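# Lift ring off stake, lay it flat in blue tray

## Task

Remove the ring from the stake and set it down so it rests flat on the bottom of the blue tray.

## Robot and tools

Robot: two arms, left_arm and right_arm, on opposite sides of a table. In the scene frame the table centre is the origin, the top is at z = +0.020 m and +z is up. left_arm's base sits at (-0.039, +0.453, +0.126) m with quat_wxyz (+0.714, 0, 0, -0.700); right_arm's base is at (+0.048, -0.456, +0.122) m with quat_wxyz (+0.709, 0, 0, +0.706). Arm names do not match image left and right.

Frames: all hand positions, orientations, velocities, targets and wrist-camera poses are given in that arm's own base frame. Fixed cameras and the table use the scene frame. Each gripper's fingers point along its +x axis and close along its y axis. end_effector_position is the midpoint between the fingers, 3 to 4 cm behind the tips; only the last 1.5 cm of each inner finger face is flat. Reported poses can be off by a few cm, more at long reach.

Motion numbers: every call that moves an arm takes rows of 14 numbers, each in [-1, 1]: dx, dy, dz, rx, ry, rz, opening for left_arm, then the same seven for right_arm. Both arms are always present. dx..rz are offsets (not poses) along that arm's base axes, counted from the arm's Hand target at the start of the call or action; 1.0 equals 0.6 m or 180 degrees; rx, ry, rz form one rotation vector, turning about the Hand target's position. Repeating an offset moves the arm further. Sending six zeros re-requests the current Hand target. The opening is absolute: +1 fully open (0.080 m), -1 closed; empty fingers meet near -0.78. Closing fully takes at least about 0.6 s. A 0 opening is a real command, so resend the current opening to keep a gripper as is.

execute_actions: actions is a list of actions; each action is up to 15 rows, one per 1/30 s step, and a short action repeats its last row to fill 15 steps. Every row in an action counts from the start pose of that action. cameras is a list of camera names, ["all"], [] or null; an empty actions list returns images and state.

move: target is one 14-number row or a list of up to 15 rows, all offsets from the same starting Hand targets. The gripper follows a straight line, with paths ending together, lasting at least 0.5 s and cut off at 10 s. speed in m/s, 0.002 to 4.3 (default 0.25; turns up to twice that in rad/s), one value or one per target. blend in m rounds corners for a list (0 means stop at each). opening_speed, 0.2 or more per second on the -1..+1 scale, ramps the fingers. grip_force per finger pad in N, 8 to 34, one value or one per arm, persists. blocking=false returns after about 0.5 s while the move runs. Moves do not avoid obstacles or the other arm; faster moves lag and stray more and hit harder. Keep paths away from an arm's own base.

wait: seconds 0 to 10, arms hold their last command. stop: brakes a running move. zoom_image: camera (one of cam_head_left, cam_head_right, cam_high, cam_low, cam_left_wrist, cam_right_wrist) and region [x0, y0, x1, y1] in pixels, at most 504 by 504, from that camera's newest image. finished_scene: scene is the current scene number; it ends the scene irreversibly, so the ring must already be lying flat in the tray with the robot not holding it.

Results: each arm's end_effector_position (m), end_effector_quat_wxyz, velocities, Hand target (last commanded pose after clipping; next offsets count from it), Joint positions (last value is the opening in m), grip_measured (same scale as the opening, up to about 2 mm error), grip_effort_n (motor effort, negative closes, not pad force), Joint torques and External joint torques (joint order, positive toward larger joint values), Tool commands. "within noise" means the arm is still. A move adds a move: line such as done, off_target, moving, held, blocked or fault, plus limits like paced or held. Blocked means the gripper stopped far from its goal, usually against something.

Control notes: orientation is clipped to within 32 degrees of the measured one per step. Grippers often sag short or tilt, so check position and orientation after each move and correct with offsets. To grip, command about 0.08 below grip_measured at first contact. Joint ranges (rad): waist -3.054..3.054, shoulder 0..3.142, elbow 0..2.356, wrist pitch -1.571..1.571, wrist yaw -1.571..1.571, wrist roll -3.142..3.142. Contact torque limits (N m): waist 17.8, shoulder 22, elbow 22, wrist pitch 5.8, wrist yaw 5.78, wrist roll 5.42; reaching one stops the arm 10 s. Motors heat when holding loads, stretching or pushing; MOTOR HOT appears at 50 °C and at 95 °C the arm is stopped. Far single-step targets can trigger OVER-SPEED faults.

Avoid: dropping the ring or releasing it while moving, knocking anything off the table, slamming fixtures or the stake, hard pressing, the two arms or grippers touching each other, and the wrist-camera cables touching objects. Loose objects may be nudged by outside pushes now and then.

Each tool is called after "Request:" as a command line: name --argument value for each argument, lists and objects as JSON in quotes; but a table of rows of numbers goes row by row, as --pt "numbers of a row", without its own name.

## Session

Request:
execute_actions --actions '[]'

Request:
zoom_image --camera "cam_high" --region '[330, 200, 500, 340]'

Scene clock: 0.00 s.
left_arm: end_effector_position=(+0.2650, -0.1098, -0.0192) grip_measured=+1.000 grip_effort_n=n/a end_effector_quat_wxyz=(+0.914, +0.194, +0.355, -0.036) | right_arm: end_effector_position=(+0.2942, -0.2467, +0.2527) grip_measured=+1.000 grip_effort_n=n/a end_effector_quat_wxyz=(+0.836, -0.019, +0.523, -0.165)
Joint positions: left_arm=[-0.668 1.699 0.287 0.526 -0.544 -0.11 0.08] | right_arm=[-0.713 1.627 1.689 -1.114 -0.038 -0.489 0.08]
Joint velocities: within noise
Joint torques (N m): no reading
External joint torques (N m): no reading
Heat: left arm: hottest wrist pitch 30 °C (+0.0 °C/min); right arm: hottest wrist pitch 29 °C (+0.0 °C/min).
Hand target: left_arm +0.2662, -0.1105, -0.0178; +0.915, +0.193, +0.352, -0.036 | right_arm +0.2943, -0.2467, +0.2535; +0.837, -0.020, +0.522, -0.165
Tool commands: left_gripper/opening=+1.0 right_gripper/opening=+1.0
camera_calibration:
cam_left_wrist: T_world_to_cam=[[-0.172833, -0.919725, -0.352469, -0.0474941], [-0.774405, 0.348016, -0.528376, 0.277763], [0.608626, 0.181633, -0.772388, -0.0806676], [0, 0, 0, 1]] pos_world=[0.255989, -0.125696, 0.0677166]
cam_right_wrist: T_world_to_cam=[[-0.274401, -0.940634, 0.199778, -0.190602], [-0.951397, 0.235356, -0.198622, 0.425217], [0.139812, -0.244571, -0.959499, 0.219147], [0, 0, 0, 1]] pos_world=[0.321609, -0.225767, 0.332807]

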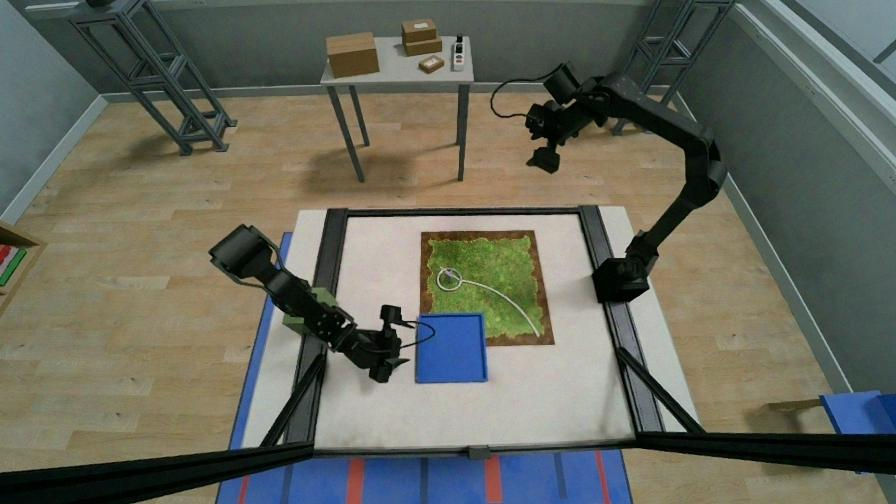

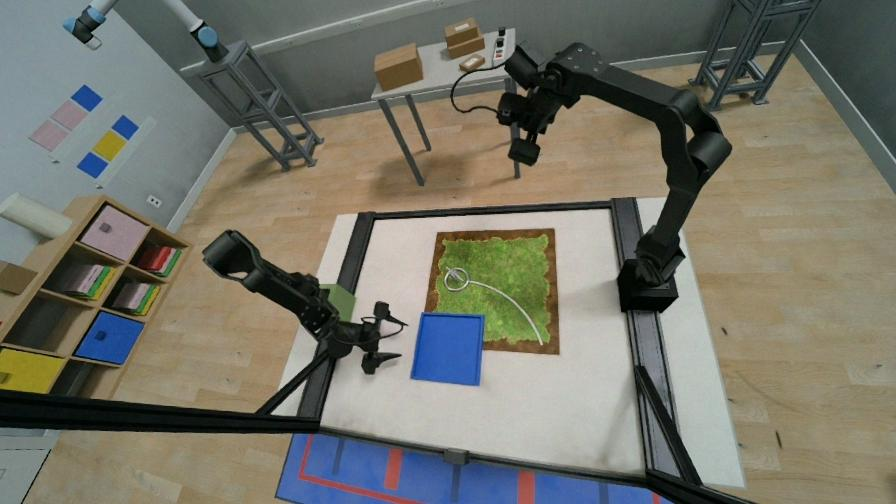

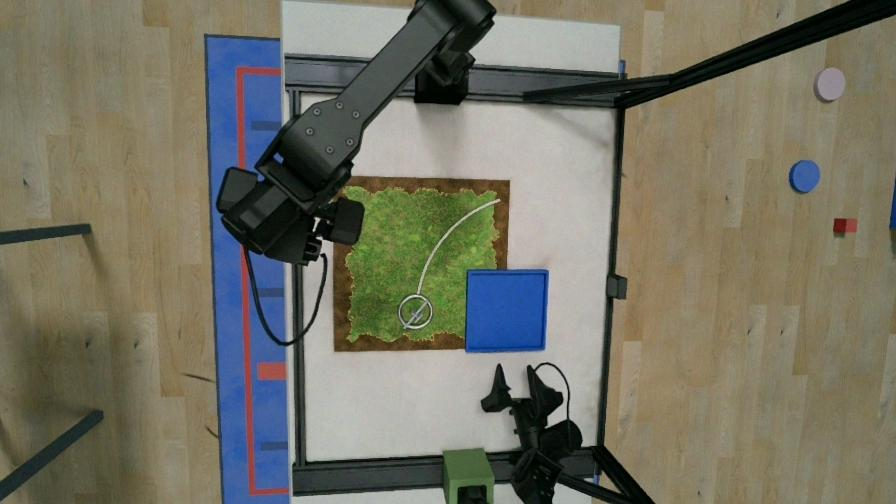

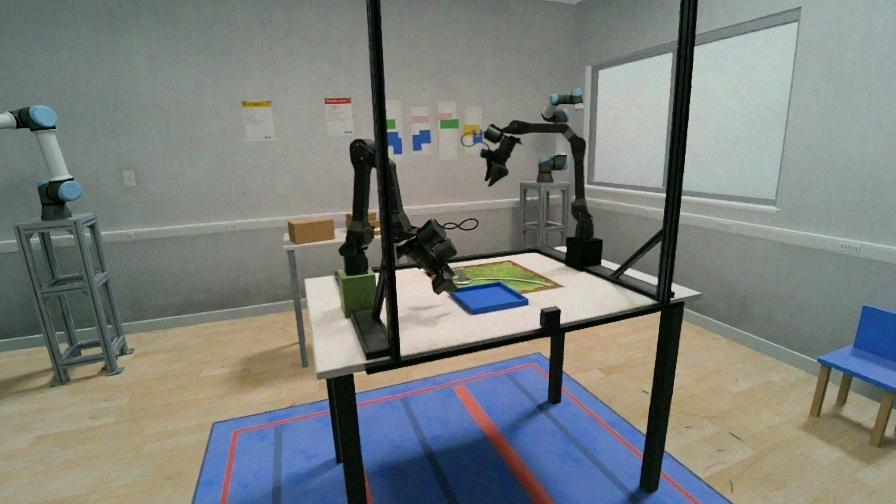

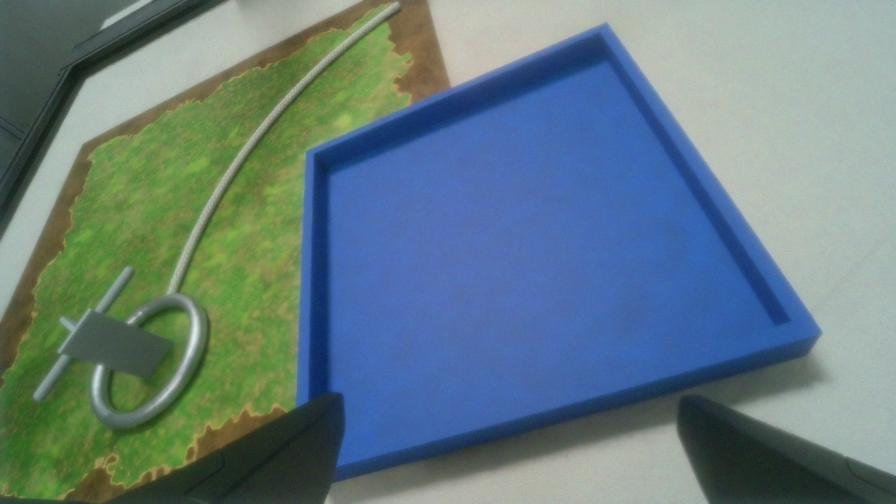

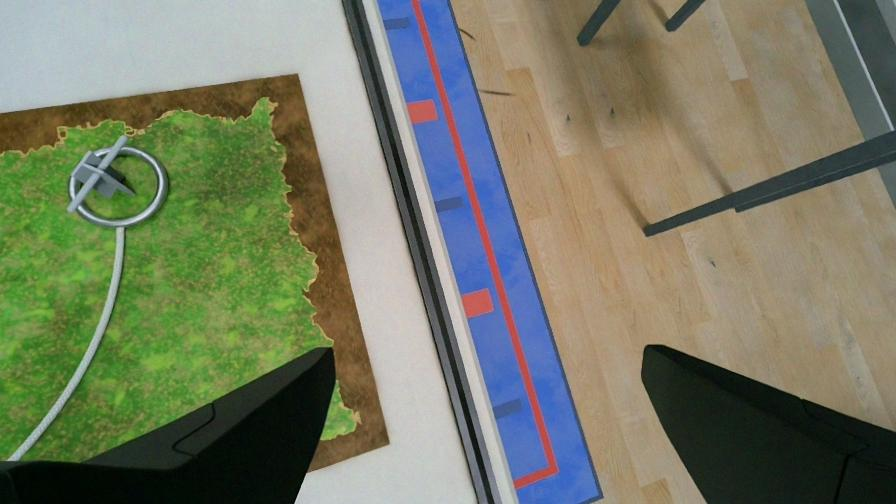

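Scaled by 2.965 from the camera's 896x504 image, which has a finer 1280x720 frame.

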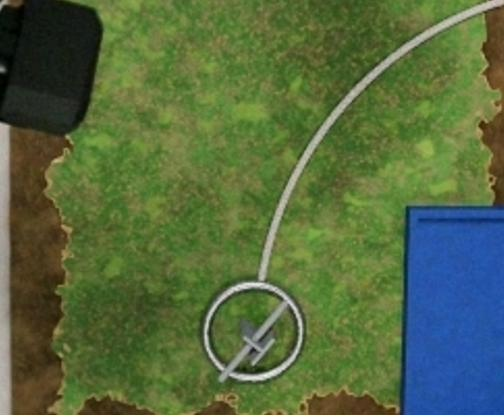

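Request:
move --target '[-0.133,0,0.2,0,0,0,1.0, 0.3328,0.29,-0.3833,0.1879,0.0776,-0.1331,0.0]' --speed 0.35 --cameras '["cam_right_wrist"]'

Request:
zoom_image --camera "cam_right_wrist" --region '[310, 140, 530, 350]'

Scene clock: 38.43 s.
left_arm: end_effector_position=(+0.1849, -0.1086, +0.0967) grip_measured=+1.000 grip_effort_n=-0.7 end_effector_quat_wxyz=(+0.911, +0.198, +0.359, -0.036) | right_arm: end_effector_position=(+0.4926, -0.0743, +0.0276) grip_measured=+0.004 grip_effort_n=-17.0 end_effector_quat_wxyz=(+0.690, +0.306, +0.633, -0.172)
Joint positions: left_arm=[-1.021 0.95 0.47 -0.642 -0.735 -0.48 0.08] | right_arm=[-0.203 2.451 2.094 -1.105 -0.176 0.501 0.035]
Joint torques (N m): left_arm=[-0.33 -2.21 6.25 0.57 -0.76 -0.08] | right_arm=[0.03 -9.16 7.59 0.31 -0.39 0.15]
External joint torques (N m): left_arm=[-0.32 -0.57 0.42 -0.33 -0.38 -0.07] | right_arm=[-0.12 2.54 1.77 -0.19 -0.3 0.16]
Heat: left arm: hottest wrist pitch 34 °C (+6.2 °C/min); right arm: hottest wrist pitch 32 °C (+4.7 °C/min).
Hand target: left_arm +0.1864, -0.1105, +0.1022; +0.915, +0.193, +0.352, -0.036 | right_arm +0.4939, -0.0727, +0.0235; +0.687, +0.310, +0.635, -0.171
Off the commanded pose: left_arm 0.006 m, 1 deg | right_arm 0.005 m, 1 deg.
move: done
camera_calibration:
cam_right_wrist: T_world_to_cam=[[-0.640602, -0.741362, -0.200027, 0.277117], [-0.763868, 0.588689, 0.264483, 0.449777], [-0.0783242, 0.322223, -0.943418, 0.166722], [0, 0, 0, 1]] pos_world=[0.53415, -0.113056, 0.0937605]
Images, in order (width x height): cam_right_wrist 896x504.

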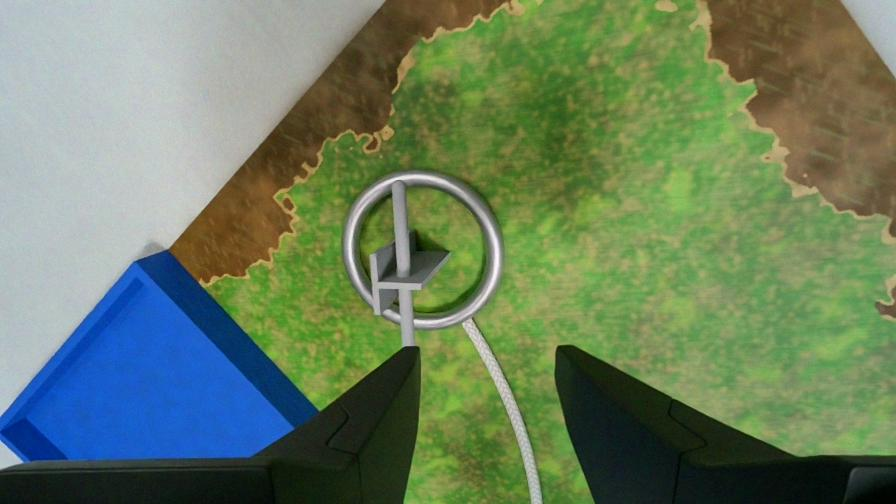

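Scaled by 2.291 from the camera's 896x504 image, which has a finer 1280x720 frame.

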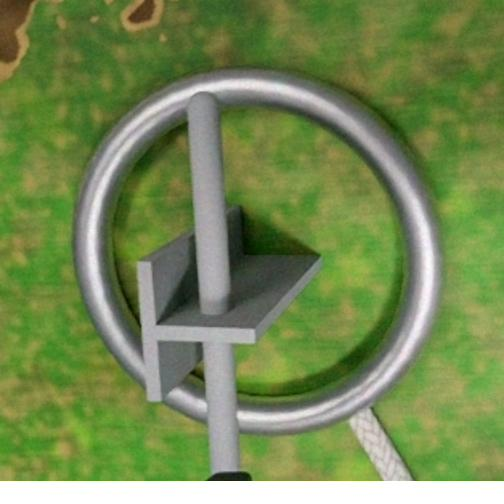

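Request:
move --pt "0 0 0 0 0 0 1.0 -0.0113 0.0128 -0.1142 0.0341 -0.0284 0 -0.35" --pt "0 0 0 0 0 0 1.0 -0.0113 0.0128 -0.1725 0.0341 -0.0284 0 -0.35" --speed '[0.2,0.05]' --blend '[0.01,0]' --cameras '["cam_right_wrist"]'

Scene clock: 226.40 s.
left_arm: end_effector_position=(+0.1849, -0.1086, +0.0966) grip_measured=+1.000 grip_effort_n=-0.7 end_effector_quat_wxyz=(+0.911, +0.198, +0.359, -0.036) | right_arm: end_effector_position=(+0.4917, -0.0670, -0.0709) grip_measured=-0.346 grip_effort_n=-17.0 end_effector_quat_wxyz=(+0.704, +0.352, +0.604, -0.124)
Joint positions: left_arm=[-1.021 0.95 0.47 -0.643 -0.735 -0.481 0.08] | right_arm=[-0.226 2.516 1.774 -0.643 -0.302 0.501 0.019]
Joint torques (N m): left_arm=[-0.37 -2.21 6.24 0.6 -0.78 -0.1] | right_arm=[-0.07 -8.83 4.86 0.73 -0.5 -0.1]
External joint torques (N m): left_arm=[-0.36 -0.53 0.33 -0.31 -0.4 -0.09] | right_arm=[-0.18 2.72 -0.51 0.09 -0.32 -0.08]
Heat: left arm: hottest elbow 42 °C (+1.0 °C/min); right arm: hottest shoulder 46 °C (+1.0 °C/min).
Hand target: left_arm +0.1863, -0.1105, +0.1022; +0.915, +0.193, +0.352, -0.036 | right_arm +0.4873, -0.0650, -0.0799; +0.697, +0.353, +0.612, -0.123
Off the commanded pose: left_arm 0.006 m, 1 deg | right_arm 0.010 m, 1 deg.
move: off_target (right_arm)
camera_calibration:
cam_right_wrist: T_world_to_cam=[[-0.61606, -0.710036, -0.341057, 0.242251], [-0.787493, 0.56509, 0.246025, 0.479591], [0.0180412, 0.420146, -0.907277, 0.0330634], [0, 0, 0, 1]] pos_world=[0.526319, -0.112897, -0.00537233]
Images, in order (width x height): cam_right_wrist 896x504.

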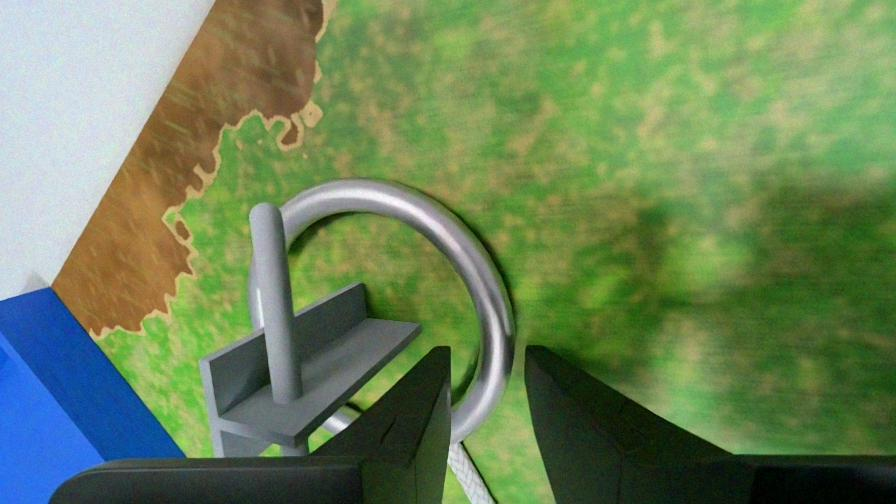

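Request:
move --pt "0 0 0 0 0 0 1.0 -0.002 -0.0026 0 0 0 0 -0.78" --pt "0 0 0 0 0 0 1.0 0.0195 -0.0247 0.0448 0 0 0 -0.78" --pt "0 0 0 0 0 0 1.0 0.0098 -0.0142 0.0985 -0.0711 -0.0853 0 -0.78" --speed '[0.05,0.08,0.06]' --opening_speed 0.5 --cameras '["cam_right_wrist"]'

Scene clock: 306.80 s.
left_arm: end_effector_position=(+0.1849, -0.1086, +0.0966) grip_measured=+1.000 grip_effort_n=-1.2 end_effector_quat_wxyz=(+0.911, +0.198, +0.359, -0.036) | right_arm: end_effector_position=(+0.4912, -0.0735, -0.0294) grip_measured=-0.629 grip_effort_n=-83.5 end_effector_quat_wxyz=(+0.801, +0.288, +0.505, -0.143)
Joint positions: left_arm=[-1.021 0.95 0.47 -0.643 -0.735 -0.481 0.08] | right_arm=[-0.193 2.277 1.455 -0.299 -0.147 0.478 0.007]
Joint torques (N m): left_arm=[-0.31 -2.25 6.23 0.62 -0.77 -0.1] | right_arm=[0.08 -12.05 5.27 1.42 0.01 0.01]
External joint torques (N m): left_arm=[-0.32 -0.61 0.37 -0.28 -0.39 -0.08] | right_arm=[0.23 -1.55 -0.28 0.38 0.06 0.02]
Heat: left arm: hottest elbow 43 °C (+0.0 °C/min); right arm: hottest shoulder 41 °C (+0.0 °C/min).
Hand target: left_arm +0.1863, -0.1105, +0.1022; +0.915, +0.193, +0.352, -0.036 | right_arm +0.4931, -0.0735, -0.0208; +0.807, +0.287, +0.496, -0.142
Off the commanded pose: left_arm 0.006 m, 1 deg | right_arm 0.009 m, 1 deg.
move: off_target (right_arm)
camera_calibration:
cam_right_wrist: T_world_to_cam=[[-0.536086, -0.781648, -0.318809, 0.207644], [-0.811938, 0.580788, -0.058668, 0.47687], [0.231018, 0.227402, -0.946001, -0.0464305], [0, 0, 0, 1]] pos_world=[0.50923, -0.104098, 0.0502524]
Images, in order (width x height): cam_right_wrist 896x504.

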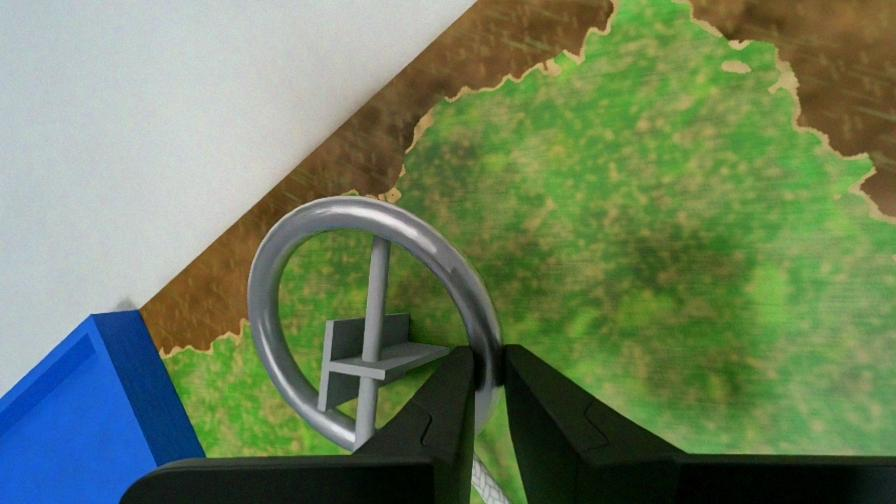

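Request:
move --target '[0,0,0,0,0,0,1.0, -0.0294,0.0245,0,0,0,0,-0.78]' --speed 0.08 --cameras '["cam_right_wrist"]'

Scene clock: 336.60 s.
left_arm: end_effector_position=(+0.1849, -0.1086, +0.0966) grip_measured=+1.000 grip_effort_n=-1.2 end_effector_quat_wxyz=(+0.911, +0.198, +0.359, -0.036) | right_arm: end_effector_position=(+0.4739, -0.0584, -0.0288) grip_measured=-0.629 grip_effort_n=-83.5 end_effector_quat_wxyz=(+0.802, +0.285, +0.505, -0.141)
Joint positions: left_arm=[-1.021 0.95 0.47 -0.643 -0.735 -0.481 0.08] | right_arm=[-0.165 2.214 1.343 -0.247 -0.135 0.497 0.007]
Joint torques (N m): left_arm=[-0.37 -2.25 6.25 0.6 -0.78 -0.08] | right_arm=[-0.02 -11.46 5.16 1.42 0.01 0.16]
External joint torques (N m): left_arm=[-0.36 -0.55 0.28 -0.33 -0.39 -0.07] | right_arm=[-0.02 -1.37 -0.3 0.37 0.07 0.18]
Heat: left arm: hottest elbow 44 °C (+1.0 °C/min); right arm: hottest shoulder 53 °C (+14.1 °C/min). Fold the right arm in close to its base, or ease its load, before you think long.
Hand target: left_arm +0.1863, -0.1105, +0.1022; +0.915, +0.193, +0.352, -0.036 | right_arm +0.4754, -0.0589, -0.0209; +0.807, +0.287, +0.496, -0.142
Off the commanded pose: left_arm 0.006 m, 1 deg | right_arm 0.008 m, 1 deg.
MOTOR HOT: joint 2 (shoulder) of the right arm reports 53 °C; the controller stops that arm at 95 °C. To cool a motor, set the load down, stop pushing, or move to a pose that needs little force.
move: done
camera_calibration:
cam_right_wrist: T_world_to_cam=[[-0.53149, -0.785603, -0.316775, 0.208045], [-0.815059, 0.576128, -0.0612798, 0.45519], [0.230645, 0.225621, -0.946519, -0.0452699], [0, 0, 0, 1]] pos_world=[0.492022, -0.0885934, 0.0509486]
Images, in order (width x height): cam_right_wrist 896x504.

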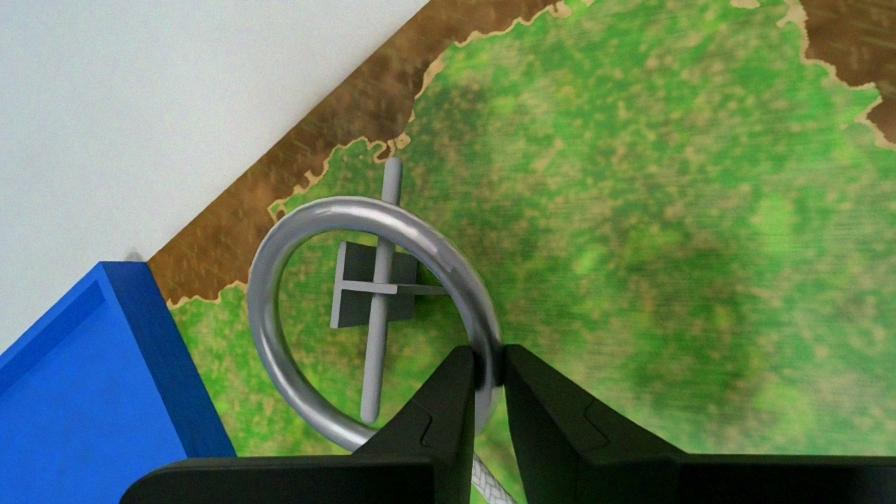

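Request:
move --pt "0 0 0 0 0 0 1.0 0 0 0.12 0 0 0 -0.78" --pt "0 0 0 0 0 0 1.0 0.0252 0.3283 0.11 0.0711 0.0853 0 -0.78" --pt "0 0 0 0 0 0 1.0 0.0252 0.3283 -0.0518 0.0711 0.0853 0 -0.78" --pt "0 0 0 0 0 0 1.0 0.0252 0.3283 -0.0952 0.0711 0.0853 0 -0.78" --speed '[0.1,0.22,0.12,0.04]' --blend '[0.015,0.02,0.01,0]' --cameras '["cam_right_wrist","cam_high"]'

Scene clock: 397.60 s.
left_arm: end_effector_position=(+0.1849, -0.1086, +0.0966) grip_measured=+1.000 grip_effort_n=-0.7 end_effector_quat_wxyz=(+0.911, +0.198, +0.359, -0.036) | right_arm: end_effector_position=(+0.4958, +0.1392, -0.0655) grip_measured=-0.629 grip_effort_n=-83.5 end_effector_quat_wxyz=(+0.704, +0.354, +0.604, -0.116)
Joint positions: left_arm=[-1.021 0.95 0.47 -0.643 -0.735 -0.481 0.08] | right_arm=[0.213 2.49 1.736 -0.512 -0.208 0.935 0.007]
Joint torques (N m): left_arm=[-0.31 -2.21 6.25 0.61 -0.76 -0.1] | right_arm=[-0.07 -8.32 4.8 1.16 -0.23 0.14]
External joint torques (N m): left_arm=[-0.31 -0.55 0.35 -0.31 -0.38 -0.08] | right_arm=[-0.18 3.36 -0.74 0.35 -0.13 0.16]
Heat: left arm: hottest elbow 45 °C (+1.0 °C/min); right arm: hottest shoulder 50 °C (-3.0 °C/min). Fold the right arm in close to its base, or ease its load, before you think long.
Hand target: left_arm +0.1863, -0.1105, +0.1022; +0.915, +0.193, +0.352, -0.036 | right_arm +0.4906, +0.1382, -0.0779; +0.697, +0.353, +0.612, -0.123
Off the commanded pose: left_arm 0.006 m, 1 deg | right_arm 0.014 m, 2 deg.
MOTOR HOT: still on. Joint 2 (shoulder) of the right arm reports 50 °C.
move: off_target (right_arm)
camera_calibration:
cam_right_wrist: T_world_to_cam=[[-0.607351, -0.711225, -0.353955, 0.388071], [-0.794164, 0.555149, 0.247209, 0.369764], [0.0206763, 0.431241, -0.902, -0.0512154], [0, 0, 0, 1]] pos_world=[0.530408, 0.0928179, -0.000245724]
Images, in order (width x height): cam_high 896x504, cam_right_wrist 896x504.

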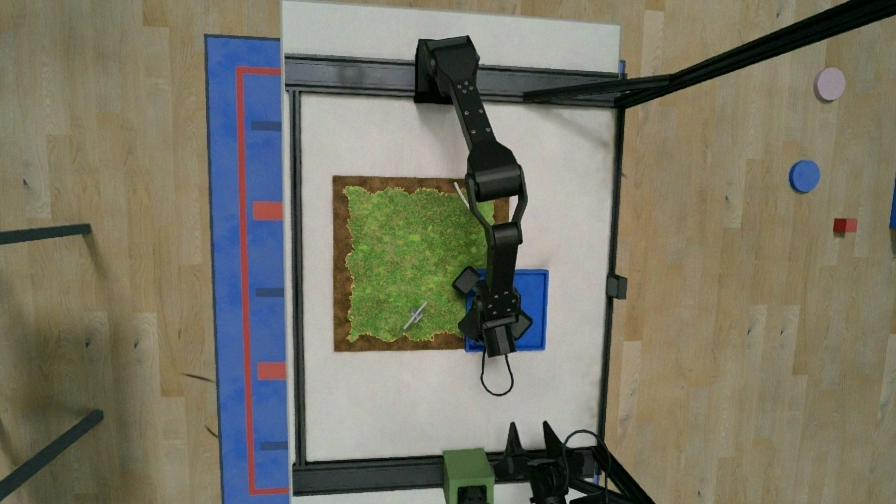

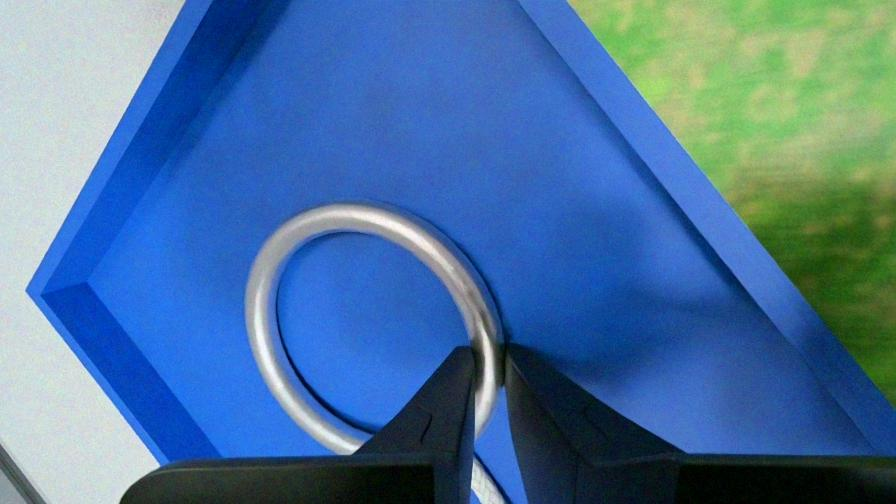

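Request:
move --pt "0 0 0 0 0 0 1.0 0 0 0.01 0 0 0 -0.78" --pt "0 0 0 0 0 0 1.0 0 0 0.01 0 0 0 -0.3" --pt "0 0 0 0 0 0 1.0 -0.0365 -0.0438 0.17 0 0 0 -0.3" --speed '[0.04,0.04,0.12]' --opening_speed 0.6 --cameras '["cam_right_wrist","cam_high"]'

Scene clock: 412.63 s.
left_arm: end_effector_position=(+0.1849, -0.1086, +0.0966) grip_measured=+1.000 grip_effort_n=-0.7 end_effector_quat_wxyz=(+0.911, +0.198, +0.359, -0.036) | right_arm: end_effector_position=(+0.4701, +0.1116, +0.0209) grip_measured=-0.304 grip_effort_n=18.8 end_effector_quat_wxyz=(+0.696, +0.353, +0.612, -0.127)
Joint positions: left_arm=[-1.021 0.95 0.47 -0.643 -0.735 -0.481 0.08] | right_arm=[0.166 2.253 1.687 -0.738 -0.217 0.899 0.021]
Joint torques (N m): left_arm=[-0.33 -2.23 6.27 0.6 -0.78 -0.09] | right_arm=[-0.01 -10.95 5.54 0.6 -0.4 -0.18]
External joint torques (N m): left_arm=[-0.34 -0.58 0.43 -0.29 -0.39 -0.07] | right_arm=[0.01 -0.28 -0.29 -0.14 -0.3 -0.16]
Heat: left arm: hottest elbow 45 °C (+1.0 °C/min); right arm: hottest shoulder 51 °C (+0.0 °C/min). Fold the right arm in close to its base, or ease its load, before you think long.
Hand target: left_arm +0.1863, -0.1105, +0.1022; +0.915, +0.193, +0.352, -0.036 | right_arm +0.4687, +0.1120, +0.0240; +0.697, +0.353, +0.612, -0.123
Off the commanded pose: left_arm 0.006 m, 1 deg | right_arm 0.004 m, 0 deg.
MOTOR HOT: still on. Joint 2 (shoulder) of the right arm reports 51 °C.
move: done
camera_calibration:
cam_right_wrist: T_world_to_cam=[[-0.624909, -0.706925, -0.33128, 0.390735], [-0.780697, 0.56537, 0.266211, 0.335461], [-0.000895574, 0.424987, -0.905199, 0.0500167], [0, 0, 0, 1]] pos_world=[0.506112, 0.0653038, 0.085414]
Images, in order (width x height): cam_high 896x504, cam_right_wrist 896x504.

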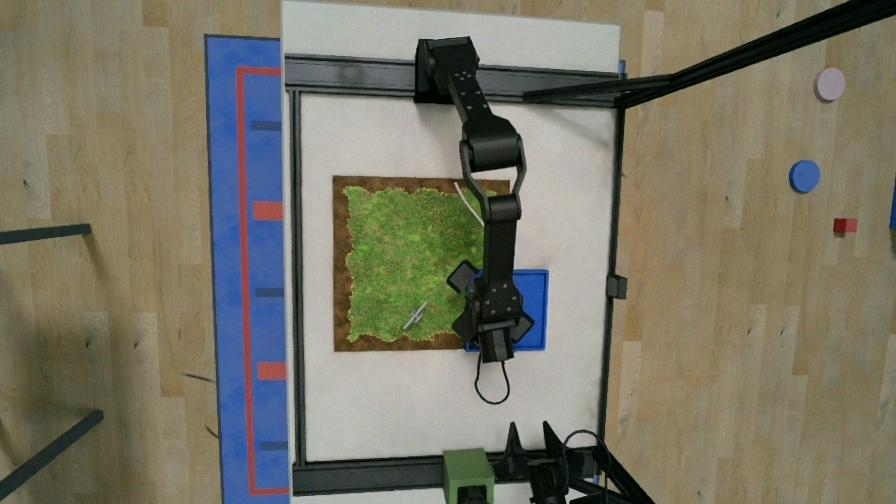

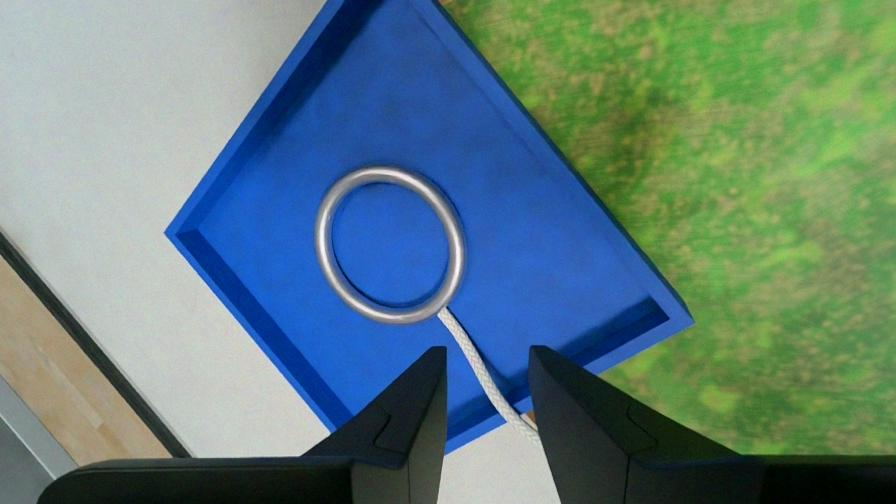

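Request:
finished_scene --scene 3

The scene is finished: the task was done.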